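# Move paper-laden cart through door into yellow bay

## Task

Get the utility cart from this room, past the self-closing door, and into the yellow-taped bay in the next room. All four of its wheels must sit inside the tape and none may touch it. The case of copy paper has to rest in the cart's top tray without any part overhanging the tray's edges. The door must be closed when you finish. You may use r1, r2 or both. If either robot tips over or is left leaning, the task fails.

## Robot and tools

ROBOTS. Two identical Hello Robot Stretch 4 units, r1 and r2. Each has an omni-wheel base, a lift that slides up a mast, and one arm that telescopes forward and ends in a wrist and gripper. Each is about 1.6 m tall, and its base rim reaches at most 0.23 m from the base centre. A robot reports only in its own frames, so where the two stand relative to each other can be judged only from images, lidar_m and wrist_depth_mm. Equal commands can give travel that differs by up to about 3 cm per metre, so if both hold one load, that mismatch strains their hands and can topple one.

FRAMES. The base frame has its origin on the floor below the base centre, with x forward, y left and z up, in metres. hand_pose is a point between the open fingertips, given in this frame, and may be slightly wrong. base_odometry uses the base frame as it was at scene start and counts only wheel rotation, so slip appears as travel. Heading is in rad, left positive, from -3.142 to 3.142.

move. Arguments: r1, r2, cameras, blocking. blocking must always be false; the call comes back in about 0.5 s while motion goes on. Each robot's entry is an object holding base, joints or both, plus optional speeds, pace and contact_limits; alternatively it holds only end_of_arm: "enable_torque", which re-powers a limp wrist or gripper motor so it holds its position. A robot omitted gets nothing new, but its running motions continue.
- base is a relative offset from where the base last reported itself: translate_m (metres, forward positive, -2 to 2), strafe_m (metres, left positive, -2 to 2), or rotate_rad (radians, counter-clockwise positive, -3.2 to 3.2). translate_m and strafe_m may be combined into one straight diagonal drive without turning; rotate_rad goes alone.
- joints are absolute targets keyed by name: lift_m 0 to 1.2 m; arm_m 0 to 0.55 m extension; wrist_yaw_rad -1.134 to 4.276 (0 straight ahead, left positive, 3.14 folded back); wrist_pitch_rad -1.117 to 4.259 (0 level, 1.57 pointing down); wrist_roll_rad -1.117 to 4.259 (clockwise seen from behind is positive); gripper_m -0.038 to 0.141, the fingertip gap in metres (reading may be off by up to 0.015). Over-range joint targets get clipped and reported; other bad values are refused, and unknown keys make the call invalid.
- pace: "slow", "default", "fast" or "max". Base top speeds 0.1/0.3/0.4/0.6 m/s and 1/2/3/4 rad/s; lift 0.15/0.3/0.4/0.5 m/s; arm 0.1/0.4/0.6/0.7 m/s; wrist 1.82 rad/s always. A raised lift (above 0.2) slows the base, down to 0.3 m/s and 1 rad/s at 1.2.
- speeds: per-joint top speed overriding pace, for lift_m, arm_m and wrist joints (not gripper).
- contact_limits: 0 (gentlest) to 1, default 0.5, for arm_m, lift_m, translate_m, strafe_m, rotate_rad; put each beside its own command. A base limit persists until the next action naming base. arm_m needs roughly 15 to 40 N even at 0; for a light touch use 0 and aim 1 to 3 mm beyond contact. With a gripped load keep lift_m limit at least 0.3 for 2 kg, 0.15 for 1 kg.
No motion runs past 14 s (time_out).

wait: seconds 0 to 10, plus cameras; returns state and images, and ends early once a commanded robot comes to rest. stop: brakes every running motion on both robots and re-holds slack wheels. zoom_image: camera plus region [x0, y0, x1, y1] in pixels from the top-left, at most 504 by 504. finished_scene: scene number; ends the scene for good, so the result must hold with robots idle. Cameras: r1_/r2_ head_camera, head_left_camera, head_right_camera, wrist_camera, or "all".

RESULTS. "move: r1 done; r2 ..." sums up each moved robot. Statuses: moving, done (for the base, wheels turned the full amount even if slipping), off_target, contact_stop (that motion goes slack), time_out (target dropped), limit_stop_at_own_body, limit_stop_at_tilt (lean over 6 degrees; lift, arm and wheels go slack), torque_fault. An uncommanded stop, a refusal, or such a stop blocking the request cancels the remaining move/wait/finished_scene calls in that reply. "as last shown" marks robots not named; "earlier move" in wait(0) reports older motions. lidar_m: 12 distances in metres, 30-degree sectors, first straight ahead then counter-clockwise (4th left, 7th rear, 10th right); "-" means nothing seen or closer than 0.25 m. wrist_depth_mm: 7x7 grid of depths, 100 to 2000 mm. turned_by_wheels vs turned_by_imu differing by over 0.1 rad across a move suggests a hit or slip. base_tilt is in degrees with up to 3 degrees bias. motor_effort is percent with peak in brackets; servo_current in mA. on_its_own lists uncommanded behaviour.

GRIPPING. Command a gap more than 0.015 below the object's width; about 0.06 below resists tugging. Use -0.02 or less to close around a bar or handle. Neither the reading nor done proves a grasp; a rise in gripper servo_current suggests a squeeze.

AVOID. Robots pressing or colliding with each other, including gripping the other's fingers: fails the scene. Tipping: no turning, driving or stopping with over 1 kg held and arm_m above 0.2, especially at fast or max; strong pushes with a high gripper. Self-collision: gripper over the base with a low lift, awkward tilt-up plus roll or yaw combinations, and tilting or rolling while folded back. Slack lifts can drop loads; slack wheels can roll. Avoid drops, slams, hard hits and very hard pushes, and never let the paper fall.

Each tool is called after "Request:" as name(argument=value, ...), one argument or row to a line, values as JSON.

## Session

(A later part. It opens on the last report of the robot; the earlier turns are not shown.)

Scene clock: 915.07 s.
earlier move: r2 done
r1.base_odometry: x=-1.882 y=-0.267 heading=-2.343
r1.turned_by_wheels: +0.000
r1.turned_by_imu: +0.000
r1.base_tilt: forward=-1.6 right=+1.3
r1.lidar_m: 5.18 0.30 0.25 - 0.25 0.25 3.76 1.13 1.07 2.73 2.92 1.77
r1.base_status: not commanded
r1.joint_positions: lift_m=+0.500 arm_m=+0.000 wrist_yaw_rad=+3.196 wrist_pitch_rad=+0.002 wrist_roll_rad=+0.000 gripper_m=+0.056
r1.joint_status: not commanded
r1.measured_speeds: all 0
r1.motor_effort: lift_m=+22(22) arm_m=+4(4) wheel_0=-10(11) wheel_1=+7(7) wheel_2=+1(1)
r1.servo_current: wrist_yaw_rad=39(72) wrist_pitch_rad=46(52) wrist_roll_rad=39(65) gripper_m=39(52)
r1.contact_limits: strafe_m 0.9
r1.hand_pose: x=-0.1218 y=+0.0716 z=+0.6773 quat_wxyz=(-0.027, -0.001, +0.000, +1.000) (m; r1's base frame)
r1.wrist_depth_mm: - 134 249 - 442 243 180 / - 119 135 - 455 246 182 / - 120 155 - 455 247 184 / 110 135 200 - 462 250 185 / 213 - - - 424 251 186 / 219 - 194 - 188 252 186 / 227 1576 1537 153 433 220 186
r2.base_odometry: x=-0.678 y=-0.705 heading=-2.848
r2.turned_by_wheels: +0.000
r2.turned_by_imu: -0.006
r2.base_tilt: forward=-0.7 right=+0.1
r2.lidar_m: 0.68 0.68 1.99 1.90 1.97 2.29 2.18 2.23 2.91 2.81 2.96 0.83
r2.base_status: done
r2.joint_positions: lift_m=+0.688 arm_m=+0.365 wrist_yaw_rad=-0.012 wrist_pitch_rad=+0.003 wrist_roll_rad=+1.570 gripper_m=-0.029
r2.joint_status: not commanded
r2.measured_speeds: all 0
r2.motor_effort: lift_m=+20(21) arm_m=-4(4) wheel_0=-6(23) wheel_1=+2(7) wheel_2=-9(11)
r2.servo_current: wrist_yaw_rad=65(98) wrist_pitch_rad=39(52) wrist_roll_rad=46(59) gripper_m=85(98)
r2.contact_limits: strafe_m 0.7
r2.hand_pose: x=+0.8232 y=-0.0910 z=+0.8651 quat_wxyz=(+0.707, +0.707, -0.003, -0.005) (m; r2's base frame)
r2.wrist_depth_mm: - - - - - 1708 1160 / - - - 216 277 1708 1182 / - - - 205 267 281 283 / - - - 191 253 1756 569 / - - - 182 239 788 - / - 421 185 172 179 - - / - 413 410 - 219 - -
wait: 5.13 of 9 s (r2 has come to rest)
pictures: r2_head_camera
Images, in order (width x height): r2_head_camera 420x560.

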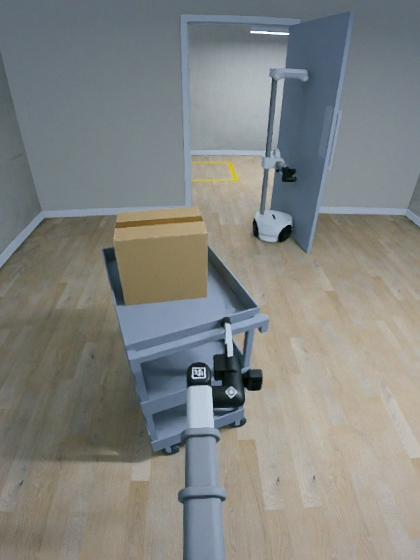

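Request:
move(
  blocking=false,
  cameras=[],
  r2={"base":{"translate_m":-0.65,"strafe_m":-0.6},"pace":"slow","contact_limits":{"translate_m":0.7}},
)

Request:
wait(
  seconds=10,
  cameras=[],
)

Request:
wait(
  seconds=3,
  cameras=["r2_head_camera"],
)

Request:
move(
  blocking=false,
  cameras=[],
  r2={"base":{"strafe_m":0.6},"pace":"slow","contact_limits":{"strafe_m":0.7}},
)

Request:
wait(
  seconds=9,
  cameras=["r2_head_camera"],
)

Scene clock: 924.40 s.
move: r2 moving
r1: as last shown
r1.lidar_m: 5.18 0.28 0.25 - 0.25 0.26 3.73 1.15 1.06 2.72 2.95 1.79
r1.motor_effort: lift_m=+22(22) arm_m=+4(4) wheel_0=-10(10) wheel_1=+7(7) wheel_2=+1(1)
r1.servo_current: wrist_yaw_rad=59(59) wrist_pitch_rad=39(52) wrist_roll_rad=46(65) gripper_m=39(46)
r1.contact_limits: strafe_m 0.9
r1.wrist_depth_mm: - 134 248 - 445 242 180 / - 118 135 - 449 245 182 / - 120 155 - 462 247 183 / 110 135 200 - 469 250 186 / 213 - - - 424 251 186 / 218 - 194 - 188 252 187 / 227 1576 1537 153 430 222 186
r2.base_odometry: x=-0.672 y=-0.695 heading=-2.847
r2.turned_by_wheels: +0.001
r2.turned_by_imu: +0.001
r2.base_tilt: forward=-0.6 right=+0.0
r2.lidar_m: 0.66 0.73 2.03 1.91 2.00 2.25 2.17 2.27 2.95 2.80 2.93 0.86
r2.base_status: translate_m moving; strafe_m moving
r2.joint_positions: lift_m=+0.688 arm_m=+0.365 wrist_yaw_rad=+0.000 wrist_pitch_rad=+0.003 wrist_roll_rad=+1.570 gripper_m=-0.029
r2.joint_status: not commanded
r2.measured_speeds: translate_m=-0.036 strafe_m=-0.033 rotate_rad=+0.006 lift_m=+0.000 arm_m=+0.000 wrist_yaw_rad=+0.035 wrist_pitch_rad=+0.000 wrist_roll_rad=+0.000
r2.motor_effort: lift_m=+21(21) arm_m=-3(4) wheel_0=+3(6) wheel_1=-7(10) wheel_2=+12(12)
r2.servo_current: wrist_yaw_rad=46(85) wrist_pitch_rad=39(46) wrist_roll_rad=46(46) gripper_m=98(98)
r2.contact_limits: translate_m 0.7
r2.hand_pose: x=+0.8243 y=-0.0874 z=+0.8651 quat_wxyz=(+0.707, +0.707, +0.001, -0.001) (m; r2's base frame)
r2.wrist_depth_mm: - - - - - 1661 1182 / - - - 213 236 1618 1160 / - - - 202 264 276 278 / - - - 190 251 1708 544 / - - - 183 239 778 - / - 421 184 173 179 - - / - 418 415 - 219 - -
pictures: none
No camera images: "cameras" was empty.

Scene clock: 934.00 s.
earlier move: r2 done
r1.base_odometry: x=-1.882 y=-0.267 heading=-2.343
r1.turned_by_wheels: +0.000
r1.turned_by_imu: -0.001
r1.base_tilt: forward=-1.6 right=+1.3
r1.lidar_m: 2.51 0.31 0.25 - 0.25 0.26 3.76 1.14 1.04 2.73 2.94 2.42
r1.base_status: not commanded
r1.joint_positions: lift_m=+0.500 arm_m=+0.000 wrist_yaw_rad=+3.196 wrist_pitch_rad=+0.002 wrist_roll_rad=+0.000 gripper_m=+0.056
r1.joint_status: not commanded
r1.measured_speeds: all 0
r1.motor_effort: lift_m=+22(22) arm_m=+4(4) wheel_0=-10(11) wheel_1=+7(7) wheel_2=+1(1)
r1.servo_current: wrist_yaw_rad=46(78) wrist_pitch_rad=39(52) wrist_roll_rad=46(65) gripper_m=46(52)
r1.contact_limits: strafe_m 0.9
r1.hand_pose: x=-0.1218 y=+0.0716 z=+0.6773 quat_wxyz=(-0.027, -0.001, +0.000, +1.000) (m; r1's base frame)
r1.wrist_depth_mm: - 134 249 - 445 242 181 / - 118 135 - 452 244 182 / - 120 155 - 462 248 184 / 110 135 200 - 469 249 185 / 212 - - - 424 251 186 / 217 - 193 - 187 251 187 / 227 1537 1537 153 433 221 186
r2.base_odometry: x=-0.231 y=+0.058 heading=-2.846
r2.turned_by_wheels: +0.001
r2.turned_by_imu: +0.012
r2.base_tilt: forward=-0.6 right=+0.1
r2.lidar_m: 0.53 0.58 2.55 2.49 2.20 1.60 1.55 1.62 2.23 2.21 2.33 3.25
r2.base_status: done
r2.joint_positions: lift_m=+0.688 arm_m=+0.365 wrist_yaw_rad=+0.012 wrist_pitch_rad=+0.003 wrist_roll_rad=+1.570 gripper_m=-0.029
r2.joint_status: not commanded
r2.measured_speeds: all 0
r2.motor_effort: lift_m=+20(21) arm_m=-4(4) wheel_0=+11(18) wheel_1=+0(10) wheel_2=+13(24)
r2.servo_current: wrist_yaw_rad=85(91) wrist_pitch_rad=46(52) wrist_roll_rad=52(59) gripper_m=85(98)
r2.contact_limits: translate_m 0.7
r2.hand_pose: x=+0.8254 y=-0.0838 z=+0.8651 quat_wxyz=(+0.707, +0.707, +0.005, +0.003) (m; r2's base frame)
r2.wrist_depth_mm: - - - - - 1708 1182 / - - - - - 1661 1182 / - - - 278 - 1708 1160 / - - - 233 307 317 317 / - - - 196 263 1576 1205 / - - - 161 179 1618 492 / - - - - 202 512 -
wait: 9.60 of 10 s (r2 has come to rest)
pictures: none
No camera images: "cameras" was empty.

Scene clock: 937.00 s.
r1.base_odometry: x=-1.882 y=-0.267 heading=-2.343
r1.turned_by_wheels: +0.000
r1.turned_by_imu: +0.000
r1.base_tilt: forward=-1.6 right=+1.3
r1.lidar_m: 2.52 0.31 0.25 - 0.25 0.25 3.77 1.13 1.07 2.73 2.93 2.45
r1.base_status: not commanded
r1.joint_positions: lift_m=+0.500 arm_m=+0.000 wrist_yaw_rad=+3.196 wrist_pitch_rad=+0.002 wrist_roll_rad=+0.000 gripper_m=+0.056
r1.joint_status: not commanded
r1.measured_speeds: all 0
r1.motor_effort: lift_m=+22(22) arm_m=+4(4) wheel_0=-10(11) wheel_1=+7(7) wheel_2=+1(1)
r1.servo_current: wrist_yaw_rad=46(78) wrist_pitch_rad=46(52) wrist_roll_rad=52(65) gripper_m=39(52)
r1.contact_limits: strafe_m 0.9
r1.hand_pose: x=-0.1218 y=+0.0716 z=+0.6773 quat_wxyz=(-0.027, -0.001, +0.000, +1.000) (m; r1's base frame)
r1.wrist_depth_mm: - 134 248 - 445 242 180 / - 119 135 - 452 244 182 / - 120 155 - 455 248 184 / 110 135 201 - 469 251 185 / 213 - - - 427 251 186 / 218 - 193 - 187 252 186 / 227 1537 1537 153 430 222 187
r2.base_odometry: x=-0.231 y=+0.058 heading=-2.846
r2.turned_by_wheels: +0.000
r2.turned_by_imu: +0.000
r2.base_tilt: forward=-0.6 right=+0.1
r2.lidar_m: 0.53 0.60 2.57 2.48 2.19 1.64 1.54 1.61 2.24 2.21 2.33 3.20
r2.base_status: done
r2.joint_positions: lift_m=+0.688 arm_m=+0.365 wrist_yaw_rad=+0.012 wrist_pitch_rad=+0.003 wrist_roll_rad=+1.570 gripper_m=-0.029
r2.joint_status: not commanded
r2.measured_speeds: all 0
r2.motor_effort: lift_m=+20(21) arm_m=-4(4) wheel_0=+11(18) wheel_1=+0(10) wheel_2=+13(24)
r2.servo_current: wrist_yaw_rad=78(91) wrist_pitch_rad=52(52) wrist_roll_rad=46(59) gripper_m=85(98)
r2.contact_limits: translate_m 0.7
r2.hand_pose: x=+0.8254 y=-0.0838 z=+0.8651 quat_wxyz=(+0.707, +0.707, +0.005, +0.003) (m; r2's base frame)
r2.wrist_depth_mm: - - - - - 1661 1160 / - - - - - 1708 1160 / - - - 278 - 1756 1182 / - - - 234 307 317 317 / - - - 197 263 1576 1182 / - - - 161 179 1618 496 / - - - - 201 517 -
wait: 3.00 s; at rest by 0.27 s
pictures: r2_head_camera
Images, in order (width x height): r2_head_camera 420x560.

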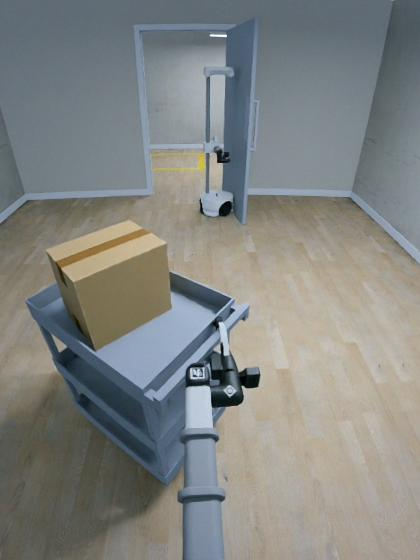

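Scene clock: 937.50 s.
move: r2 moving
r1: as last shown
r1.lidar_m: 2.53 0.30 0.25 - 0.25 0.25 3.75 1.13 1.06 2.73 2.92 2.44
r1.servo_current: wrist_yaw_rad=20(72) wrist_pitch_rad=39(52) wrist_roll_rad=33(59) gripper_m=46(46)
r1.contact_limits: strafe_m 0.9
r1.wrist_depth_mm: - 134 249 - 442 242 180 / - 119 135 - 449 246 182 / - 120 155 - 455 247 183 / 110 135 200 - 469 250 186 / 213 - - - 427 253 186 / 219 - 193 - 187 253 186 / 227 1537 1537 153 430 222 186
r2.base_odometry: x=-0.227 y=+0.044 heading=-2.846
r2.turned_by_wheels: +0.000
r2.turned_by_imu: +0.000
r2.base_tilt: forward=-0.7 right=+0.1
r2.lidar_m: 0.53 0.60 2.57 2.49 2.19 1.62 1.52 1.63 2.27 2.24 2.34 3.24
r2.base_status: strafe_m moving
r2.joint_positions: lift_m=+0.688 arm_m=+0.365 wrist_yaw_rad=+0.006 wrist_pitch_rad=+0.003 wrist_roll_rad=+1.570 gripper_m=-0.029
r2.joint_status: not commanded
r2.measured_speeds: translate_m=+0.000 strafe_m=+0.055 rotate_rad=-0.003 lift_m=+0.000 arm_m=+0.000 wrist_yaw_rad=-0.061 wrist_pitch_rad=+0.000 wrist_roll_rad=+0.000
r2.motor_effort: lift_m=+21(21) arm_m=-3(4) wheel_0=-6(7) wheel_1=+7(11) wheel_2=+3(11)
r2.servo_current: wrist_yaw_rad=52(78) wrist_pitch_rad=39(52) wrist_roll_rad=39(59) gripper_m=91(91)
r2.contact_limits: strafe_m 0.7
r2.hand_pose: x=+0.8248 y=-0.0858 z=+0.8651 quat_wxyz=(+0.707, +0.707, +0.003, +0.001) (m; r2's base frame)
r2.wrist_depth_mm: - - - - - 1661 1182 / - - - - - 1708 1160 / - - - 277 - 1708 1182 / - - - 233 309 317 319 / - - - 195 263 1576 1182 / - - 188 158 178 1618 477 / - - - - 198 521 525
pictures: none
No camera images: "cameras" was empty.

Scene clock: 944.17 s.
earlier move: r2 done
r1.base_odometry: x=-1.882 y=-0.267 heading=-2.343
r1.turned_by_wheels: +0.000
r1.turned_by_imu: +0.000
r1.base_tilt: forward=-1.6 right=+1.3
r1.lidar_m: 3.71 0.27 0.25 - 0.25 0.26 3.74 1.12 1.06 2.74 2.94 2.70
r1.base_status: not commanded
r1.joint_positions: lift_m=+0.500 arm_m=+0.000 wrist_yaw_rad=+3.196 wrist_pitch_rad=+0.002 wrist_roll_rad=+0.000 gripper_m=+0.056
r1.joint_status: not commanded
r1.measured_speeds: all 0
r1.motor_effort: lift_m=+22(22) arm_m=+4(4) wheel_0=-10(11) wheel_1=+7(7) wheel_2=+1(1)
r1.servo_current: wrist_yaw_rad=46(78) wrist_pitch_rad=33(52) wrist_roll_rad=65(78) gripper_m=46(52)
r1.contact_limits: strafe_m 0.9
r1.hand_pose: x=-0.1218 y=+0.0716 z=+0.6773 quat_wxyz=(-0.027, -0.001, +0.000, +1.000) (m; r1's base frame)
r1.wrist_depth_mm: - 134 249 - 442 242 180 / - 119 135 - 452 246 181 / - 120 155 - 459 248 185 / 110 135 200 - 466 251 185 / 212 - - - 427 251 186 / 220 - 194 - 187 252 186 / 226 1499 1576 153 427 222 186
r2.base_odometry: x=-0.057 y=-0.516 heading=-2.846
r2.turned_by_wheels: +0.000
r2.turned_by_imu: -0.005
r2.base_tilt: forward=-0.6 right=+0.1
r2.lidar_m: 0.52 0.60 1.97 1.90 2.03 1.60 1.54 1.60 2.22 2.81 2.95 3.43
r2.base_status: done
r2.joint_positions: lift_m=+0.688 arm_m=+0.365 wrist_yaw_rad=+0.007 wrist_pitch_rad=+0.003 wrist_roll_rad=+1.570 gripper_m=-0.029
r2.joint_status: not commanded
r2.measured_speeds: all 0
r2.motor_effort: lift_m=+20(21) arm_m=+4(4) wheel_0=-2(25) wheel_1=+7(11) wheel_2=-6(11)
r2.servo_current: wrist_yaw_rad=46(104) wrist_pitch_rad=39(52) wrist_roll_rad=46(59) gripper_m=91(98)
r2.contact_limits: strafe_m 0.7
r2.hand_pose: x=+0.8249 y=-0.0854 z=+0.8651 quat_wxyz=(+0.707, +0.707, +0.004, +0.001) (m; r2's base frame)
r2.wrist_depth_mm: - - - - - 1661 1138 / - - - - - 1661 1160 / - - - - - 1661 1182 / - - - 290 - 1618 1118 / - - - 200 285 1499 1118 / - - 197 160 178 1576 1255 / - - - - 197 122 -
wait: 6.67 of 9 s (r2 has come to rest)
pictures: r2_head_camera
Images, in order (width x height): r2_head_camera 420x560.

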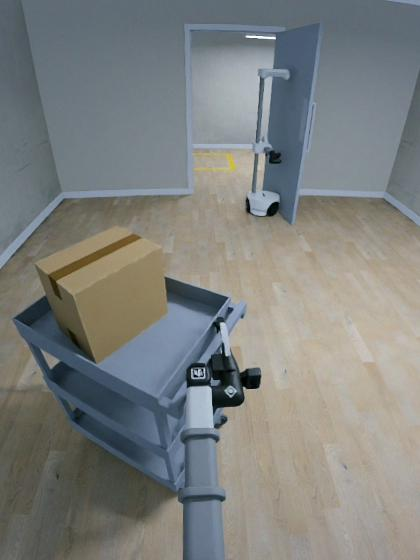

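Request:
move(
  blocking=false,
  cameras=[],
  r2={"base":{"rotate_rad":0.35},"pace":"slow"},
)

Request:
wait(
  seconds=5,
  cameras=[],
)

Request:
move(
  blocking=false,
  cameras=[],
  r2={"base":{"strafe_m":0.7},"pace":"slow","contact_limits":{"strafe_m":0.7}},
)

Request:
wait(
  seconds=9,
  cameras=["r2_head_camera"],
)

Request:
move(
  blocking=false,
  cameras=[],
  r2={"base":{"rotate_rad":-0.35},"pace":"slow"},
)

Request:
wait(
  seconds=5,
  cameras=["r2_head_camera"],
)

Scene clock: 956.60 s.
move: r2 moving
r1: as last shown
r1.base_tilt: forward=-1.6 right=+1.2
r1.lidar_m: 3.71 0.30 0.25 - 0.25 0.26 3.75 1.16 1.05 2.73 2.94 2.70
r1.motor_effort: lift_m=+22(22) arm_m=+4(4) wheel_0=-10(10) wheel_1=+7(7) wheel_2=+1(1)
r1.servo_current: wrist_yaw_rad=52(65) wrist_pitch_rad=39(46) wrist_roll_rad=46(59) gripper_m=33(46)
r1.contact_limits: strafe_m 0.9
r1.wrist_depth_mm: - 134 249 - 445 242 180 / - 119 135 - 452 245 182 / - 120 154 - 462 247 183 / 110 135 201 - 469 250 185 / 212 - - - 427 252 186 / 219 - 193 - 188 251 186 / 227 1576 1537 153 430 220 186
r2.base_odometry: x=-0.057 y=-0.516 heading=-2.725
r2.turned_by_wheels: +0.122
r2.turned_by_imu: +0.109
r2.base_tilt: forward=-0.7 right=+0.1
r2.lidar_m: 0.52 0.61 1.94 1.89 2.01 1.56 1.54 1.66 2.52 2.81 3.06 3.44
r2.base_status: rotate_rad moving
r2.joint_positions: lift_m=+0.688 arm_m=+0.365 wrist_yaw_rad=-0.015 wrist_pitch_rad=+0.003 wrist_roll_rad=+1.570 gripper_m=-0.029
r2.joint_status: not commanded
r2.measured_speeds: translate_m=-0.001 strafe_m=+0.001 rotate_rad=+0.477 lift_m=+0.000 arm_m=-0.001 wrist_yaw_rad=-0.079 wrist_pitch_rad=+0.000 wrist_roll_rad=+0.000
r2.motor_effort: lift_m=+21(21) arm_m=+7(7) wheel_0=-24(24) wheel_1=-16(16) wheel_2=-26(26)
r2.servo_current: wrist_yaw_rad=72(72) wrist_pitch_rad=46(46) wrist_roll_rad=52(52) gripper_m=91(91)
r2.hand_pose: x=+0.8228 y=-0.0917 z=+0.8651 quat_wxyz=(+0.707, +0.707, -0.004, -0.006) (m; r2's base frame)
r2.wrist_depth_mm: - - - - - 1661 1182 / - - - - - 1618 1160 / - - - 287 - 1661 1182 / - - - 233 314 325 324 / - - - 181 260 1537 1182 / - - 186 148 178 1576 1255 / - - - - 196 1397 500
pictures: none
No camera images: "cameras" was empty.

Scene clock: 958.10 s.
earlier move: r2 done
r1.base_odometry: x=-1.882 y=-0.267 heading=-2.343
r1.turned_by_wheels: +0.000
r1.turned_by_imu: +0.000
r1.base_tilt: forward=-1.6 right=+1.3
r1.lidar_m: 3.67 0.30 0.25 - 0.25 0.27 3.73 1.15 1.05 2.73 2.91 2.77
r1.base_status: not commanded
r1.joint_positions: lift_m=+0.500 arm_m=+0.000 wrist_yaw_rad=+3.196 wrist_pitch_rad=+0.002 wrist_roll_rad=+0.000 gripper_m=+0.056
r1.joint_status: not commanded
r1.measured_speeds: all 0
r1.motor_effort: lift_m=+22(22) arm_m=+4(4) wheel_0=-9(11) wheel_1=+7(7) wheel_2=+1(1)
r1.servo_current: wrist_yaw_rad=52(72) wrist_pitch_rad=39(52) wrist_roll_rad=46(65) gripper_m=46(46)
r1.contact_limits: strafe_m 0.9
r1.hand_pose: x=-0.1218 y=+0.0716 z=+0.6773 quat_wxyz=(-0.027, -0.001, +0.000, +1.000) (m; r1's base frame)
r1.wrist_depth_mm: - 134 250 - 442 243 180 / - 119 135 - 449 244 182 / - 120 155 - 459 247 183 / 110 135 201 - 469 249 185 / 211 - - - 427 251 186 / 219 - 194 - 189 252 186 / 227 1537 1537 153 430 221 187
r2.base_odometry: x=-0.057 y=-0.516 heading=-2.495
r2.turned_by_wheels: +0.230
r2.turned_by_imu: +0.226
r2.base_tilt: forward=-0.7 right=+0.1
r2.lidar_m: 0.60 0.67 1.89 1.94 1.75 1.55 1.57 1.91 2.81 2.84 3.47 3.46
r2.base_status: done
r2.joint_positions: lift_m=+0.688 arm_m=+0.365 wrist_yaw_rad=+0.002 wrist_pitch_rad=+0.003 wrist_roll_rad=+1.570 gripper_m=-0.029
r2.joint_status: not commanded
r2.measured_speeds: all 0
r2.motor_effort: lift_m=+20(21) arm_m=-5(10) wheel_0=+6(24) wheel_1=+5(18) wheel_2=+3(30)
r2.servo_current: wrist_yaw_rad=46(176) wrist_pitch_rad=46(46) wrist_roll_rad=59(59) gripper_m=91(98)
r2.hand_pose: x=+0.8246 y=-0.0868 z=+0.8651 quat_wxyz=(+0.707, +0.707, +0.002, +0.000) (m; r2's base frame)
r2.wrist_depth_mm: - - - - - 1661 1160 / - - - - - 1708 1160 / - - - 237 306 1499 1138 / - - - 206 281 1499 1138 / - - - 190 249 1708 508 / - - 186 169 177 723 - / - 392 387 - 211 - -
wait: 1.50 of 5 s (r2 has come to rest)
pictures: none
No camera images: "cameras" was empty.

Scene clock: 958.60 s.
move: r2 moving
r1: as last shown
r1.lidar_m: 3.69 0.32 0.25 - 0.25 0.26 3.74 1.15 1.04 2.73 2.92 2.77
r1.motor_effort: lift_m=+22(22) arm_m=+4(4) wheel_0=-10(11) wheel_1=+7(7) wheel_2=+1(1)
r1.servo_current: wrist_yaw_rad=59(65) wrist_pitch_rad=46(46) wrist_roll_rad=39(59) gripper_m=39(46)
r1.contact_limits: strafe_m 0.9
r1.wrist_depth_mm: - 134 248 - 442 242 180 / - 118 135 - 455 246 183 / - 120 155 - 462 246 183 / 110 135 201 - 469 251 185 / 211 - - - 424 251 186 / 217 - 193 - 188 251 186 / 227 1537 1537 153 430 221 187
r2.base_odometry: x=-0.049 y=-0.528 heading=-2.496
r2.turned_by_wheels: -0.001
r2.turned_by_imu: -0.001
r2.base_tilt: forward=-0.6 right=+0.1
r2.lidar_m: 0.59 0.65 1.88 1.93 1.72 1.55 1.56 1.91 2.83 2.83 3.50 3.44
r2.base_status: strafe_m moving
r2.joint_positions: lift_m=+0.688 arm_m=+0.365 wrist_yaw_rad=-0.003 wrist_pitch_rad=+0.003 wrist_roll_rad=+1.570 gripper_m=-0.029
r2.joint_status: not commanded
r2.measured_speeds: translate_m=+0.000 strafe_m=+0.056 rotate_rad=-0.002 lift_m=+0.000 arm_m=+0.000 wrist_yaw_rad=-0.019 wrist_pitch_rad=+0.000 wrist_roll_rad=+0.000
r2.motor_effort: lift_m=+21(21) arm_m=-5(6) wheel_0=-14(15) wheel_1=+6(9) wheel_2=+1(2)
r2.servo_current: wrist_yaw_rad=46(59) wrist_pitch_rad=39(46) wrist_roll_rad=39(52) gripper_m=91(91)
r2.contact_limits: strafe_m 0.7
r2.hand_pose: x=+0.8241 y=-0.0884 z=+0.8651 quat_wxyz=(+0.707, +0.707, +0.000, -0.002) (m; r2's base frame)
r2.wrist_depth_mm: - - - - - 1661 1138 / - - - - - 1708 1182 / - - - 236 307 1464 1118 / - - - 205 281 1464 1118 / - - - 189 247 1708 508 / - - 185 168 178 1618 - / - 387 389 - 211 - -
pictures: none
No camera images: "cameras" was empty.

Scene clock: 966.23 s.
earlier move: r2 done
r1.base_odometry: x=-1.882 y=-0.267 heading=-2.343
r1.turned_by_wheels: +0.000
r1.turned_by_imu: +0.000
r1.base_tilt: forward=-1.6 right=+1.3
r1.lidar_m: 5.19 0.31 0.25 - 0.25 0.26 3.75 1.14 1.05 2.73 2.92 3.02
r1.base_status: not commanded
r1.joint_positions: lift_m=+0.500 arm_m=+0.000 wrist_yaw_rad=+3.196 wrist_pitch_rad=+0.002 wrist_roll_rad=+0.000 gripper_m=+0.056
r1.joint_status: not commanded
r1.measured_speeds: all 0
r1.motor_effort: lift_m=+22(22) arm_m=+4(4) wheel_0=-10(11) wheel_1=+7(7) wheel_2=+1(1)
r1.servo_current: wrist_yaw_rad=39(78) wrist_pitch_rad=46(52) wrist_roll_rad=33(78) gripper_m=46(52)
r1.contact_limits: strafe_m 0.9
r1.hand_pose: x=-0.1218 y=+0.0716 z=+0.6773 quat_wxyz=(-0.027, -0.001, +0.000, +1.000) (m; r1's base frame)
r1.wrist_depth_mm: - 134 249 - 442 241 180 / - 118 135 - 455 246 182 / - 120 155 - 462 247 183 / 110 135 201 - 469 252 186 / 213 - - - 427 251 186 / 219 - 193 - 188 251 187 / 227 1537 1576 153 430 222 186
r2.base_odometry: x=+0.364 y=-1.075 heading=-2.496
r2.turned_by_wheels: +0.000
r2.turned_by_imu: -0.004
r2.base_tilt: forward=-0.7 right=+0.0
r2.lidar_m: 0.74 0.76 1.23 1.27 1.49 1.32 1.30 1.62 3.12 3.46 3.92 0.80
r2.base_status: done
r2.joint_positions: lift_m=+0.688 arm_m=+0.365 wrist_yaw_rad=-0.004 wrist_pitch_rad=+0.003 wrist_roll_rad=+1.570 gripper_m=-0.029
r2.joint_status: not commanded
r2.measured_speeds: all 0
r2.motor_effort: lift_m=+20(21) arm_m=-6(6) wheel_0=-8(19) wheel_1=+0(9) wheel_2=-5(7)
r2.servo_current: wrist_yaw_rad=52(72) wrist_pitch_rad=46(52) wrist_roll_rad=39(65) gripper_m=85(98)
r2.contact_limits: strafe_m 0.7
r2.hand_pose: x=+0.8240 y=-0.0887 z=+0.8651 quat_wxyz=(+0.707, +0.707, +0.000, -0.003) (m; r2's base frame)
r2.wrist_depth_mm: - - - 190 - 1618 1160 / - - - 187 247 255 255 / - - - 183 243 1618 535 / - - - 179 240 831 - / - 492 430 177 236 - - / - 439 185 173 178 - - / - 136 445 - 229 - -
wait: 7.63 of 9 s (r2 has come to rest)
pictures: r2_head_camera
Images, in order (width x height): r2_head_camera 420x560.

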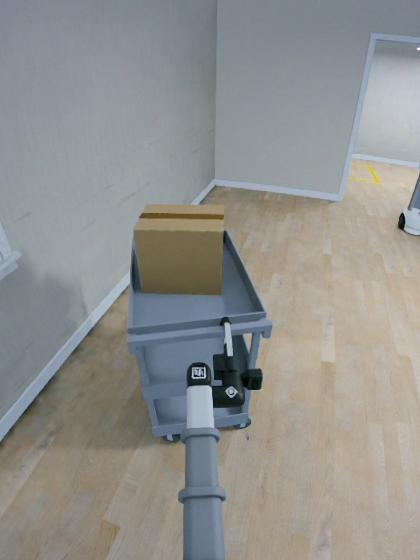

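Scene clock: 966.73 s.
move: r2 moving
r1: as last shown
r1.lidar_m: 5.19 0.31 0.25 - 0.25 0.26 3.79 1.15 1.04 2.73 2.93 3.04
r1.motor_effort: lift_m=+22(22) arm_m=+4(4) wheel_0=-9(11) wheel_1=+7(7) wheel_2=+1(1)
r1.servo_current: wrist_yaw_rad=59(59) wrist_pitch_rad=39(52) wrist_roll_rad=59(59) gripper_m=46(46)
r1.contact_limits: strafe_m 0.9
r1.wrist_depth_mm: - 134 249 - 442 242 180 / - 119 135 - 452 245 181 / - 120 155 - 462 248 184 / 110 135 201 - 469 249 185 / 212 - - - 424 251 186 / 218 - 193 - 187 252 186 / 226 1537 1499 153 430 221 186
r2.base_odometry: x=+0.364 y=-1.076 heading=-2.616
r2.turned_by_wheels: -0.120
r2.turned_by_imu: -0.109
r2.base_tilt: forward=-0.6 right=+0.0
r2.lidar_m: 0.71 0.72 1.23 1.28 1.47 1.32 1.31 1.55 2.54 3.46 3.95 3.90
r2.base_status: rotate_rad moving
r2.joint_positions: lift_m=+0.688 arm_m=+0.365 wrist_yaw_rad=+0.023 wrist_pitch_rad=+0.003 wrist_roll_rad=+1.570 gripper_m=-0.029
r2.joint_status: not commanded
r2.measured_speeds: translate_m=+0.003 strafe_m=-0.002 rotate_rad=-0.481 lift_m=+0.000 arm_m=-0.001 wrist_yaw_rad=+0.003 wrist_pitch_rad=+0.000 wrist_roll_rad=+0.000
r2.motor_effort: lift_m=+21(21) arm_m=+0(6) wheel_0=+30(30) wheel_1=+16(16) wheel_2=+26(26)
r2.servo_current: wrist_yaw_rad=143(143) wrist_pitch_rad=46(46) wrist_roll_rad=46(59) gripper_m=91(98)
r2.hand_pose: x=+0.8262 y=-0.0807 z=+0.8651 quat_wxyz=(+0.707, +0.707, +0.009, +0.007) (m; r2's base frame)
r2.wrist_depth_mm: - - - - - 1661 1160 / - - - 196 211 1576 1182 / - - - 190 251 277 276 / - - - 185 245 1499 - / - - 480 180 238 - - / - 430 430 174 179 - - / - 136 436 - 226 - -
pictures: none
No camera images: "cameras" was empty.

Scene clock: 967.90 s.
earlier move: r2 contact_stop
r1.base_odometry: x=-1.882 y=-0.267 heading=-2.343
r1.turned_by_wheels: +0.000
r1.turned_by_imu: +0.000
r1.base_tilt: forward=-1.6 right=+1.3
r1.lidar_m: 5.19 0.30 0.25 - 0.25 0.26 3.75 1.16 1.03 2.73 2.92 3.09
r1.base_status: not commanded
r1.joint_positions: lift_m=+0.500 arm_m=+0.000 wrist_yaw_rad=+3.196 wrist_pitch_rad=+0.002 wrist_roll_rad=+0.000 gripper_m=+0.056
r1.joint_status: not commanded
r1.measured_speeds: all 0
r1.motor_effort: lift_m=+22(22) arm_m=+4(4) wheel_0=-10(11) wheel_1=+7(7) wheel_2=+1(1)
r1.servo_current: wrist_yaw_rad=39(65) wrist_pitch_rad=39(52) wrist_roll_rad=72(72) gripper_m=33(46)
r1.contact_limits: strafe_m 0.9
r1.hand_pose: x=-0.1218 y=+0.0716 z=+0.6773 quat_wxyz=(-0.027, -0.001, +0.000, +1.000) (m; r1's base frame)
r1.wrist_depth_mm: - 134 249 - 442 243 180 / - 119 135 - 449 245 182 / - 120 155 - 459 247 184 / 110 135 202 - 469 250 185 / 212 - - - 424 251 186 / 218 - 193 - 187 251 186 / 228 1576 1537 153 430 223 187
r2.base_odometry: x=+0.363 y=-1.066 heading=-2.821
r2.turned_by_wheels: -0.205
r2.turned_by_imu: -0.183
r2.base_tilt: forward=-0.7 right=+0.1
r2.lidar_m: 0.55 0.61 1.29 1.25 1.37 1.36 1.32 1.41 1.99 3.46 3.66 3.89
r2.base_status: rotate_rad contact_stop (by the wheels' count: -0.325 of -0.350)
r2.joint_positions: lift_m=+0.688 arm_m=+0.365 wrist_yaw_rad=-0.005 wrist_pitch_rad=+0.003 wrist_roll_rad=+1.570 gripper_m=-0.029
r2.joint_status: not commanded
r2.measured_speeds: all 0
r2.on_its_own: the wheels are slack since a contact_stop
r2.motor_effort: lift_m=+20(21) arm_m=-4(6) wheel_0=+0(30) wheel_1=+0(17) wheel_2=+0(31)
r2.servo_current: wrist_yaw_rad=39(150) wrist_pitch_rad=39(46) wrist_roll_rad=46(59) gripper_m=91(98)
r2.hand_pose: x=+0.8239 y=-0.0887 z=+0.8651 quat_wxyz=(+0.707, +0.707, -0.001, -0.003) (m; r2's base frame)
r2.wrist_depth_mm: - - - - - 1661 1138 / - - - - - 1708 1182 / - - - 262 - 1708 1182 / - - - 213 307 317 317 / - - - 186 254 1756 1182 / - - 186 161 179 1576 504 / - - - - 201 120 -
wait: 1.17 of 5 s (r2 has come to rest)
pictures: r2_head_camera
Images, in order (width x height): r2_head_camera 420x560.

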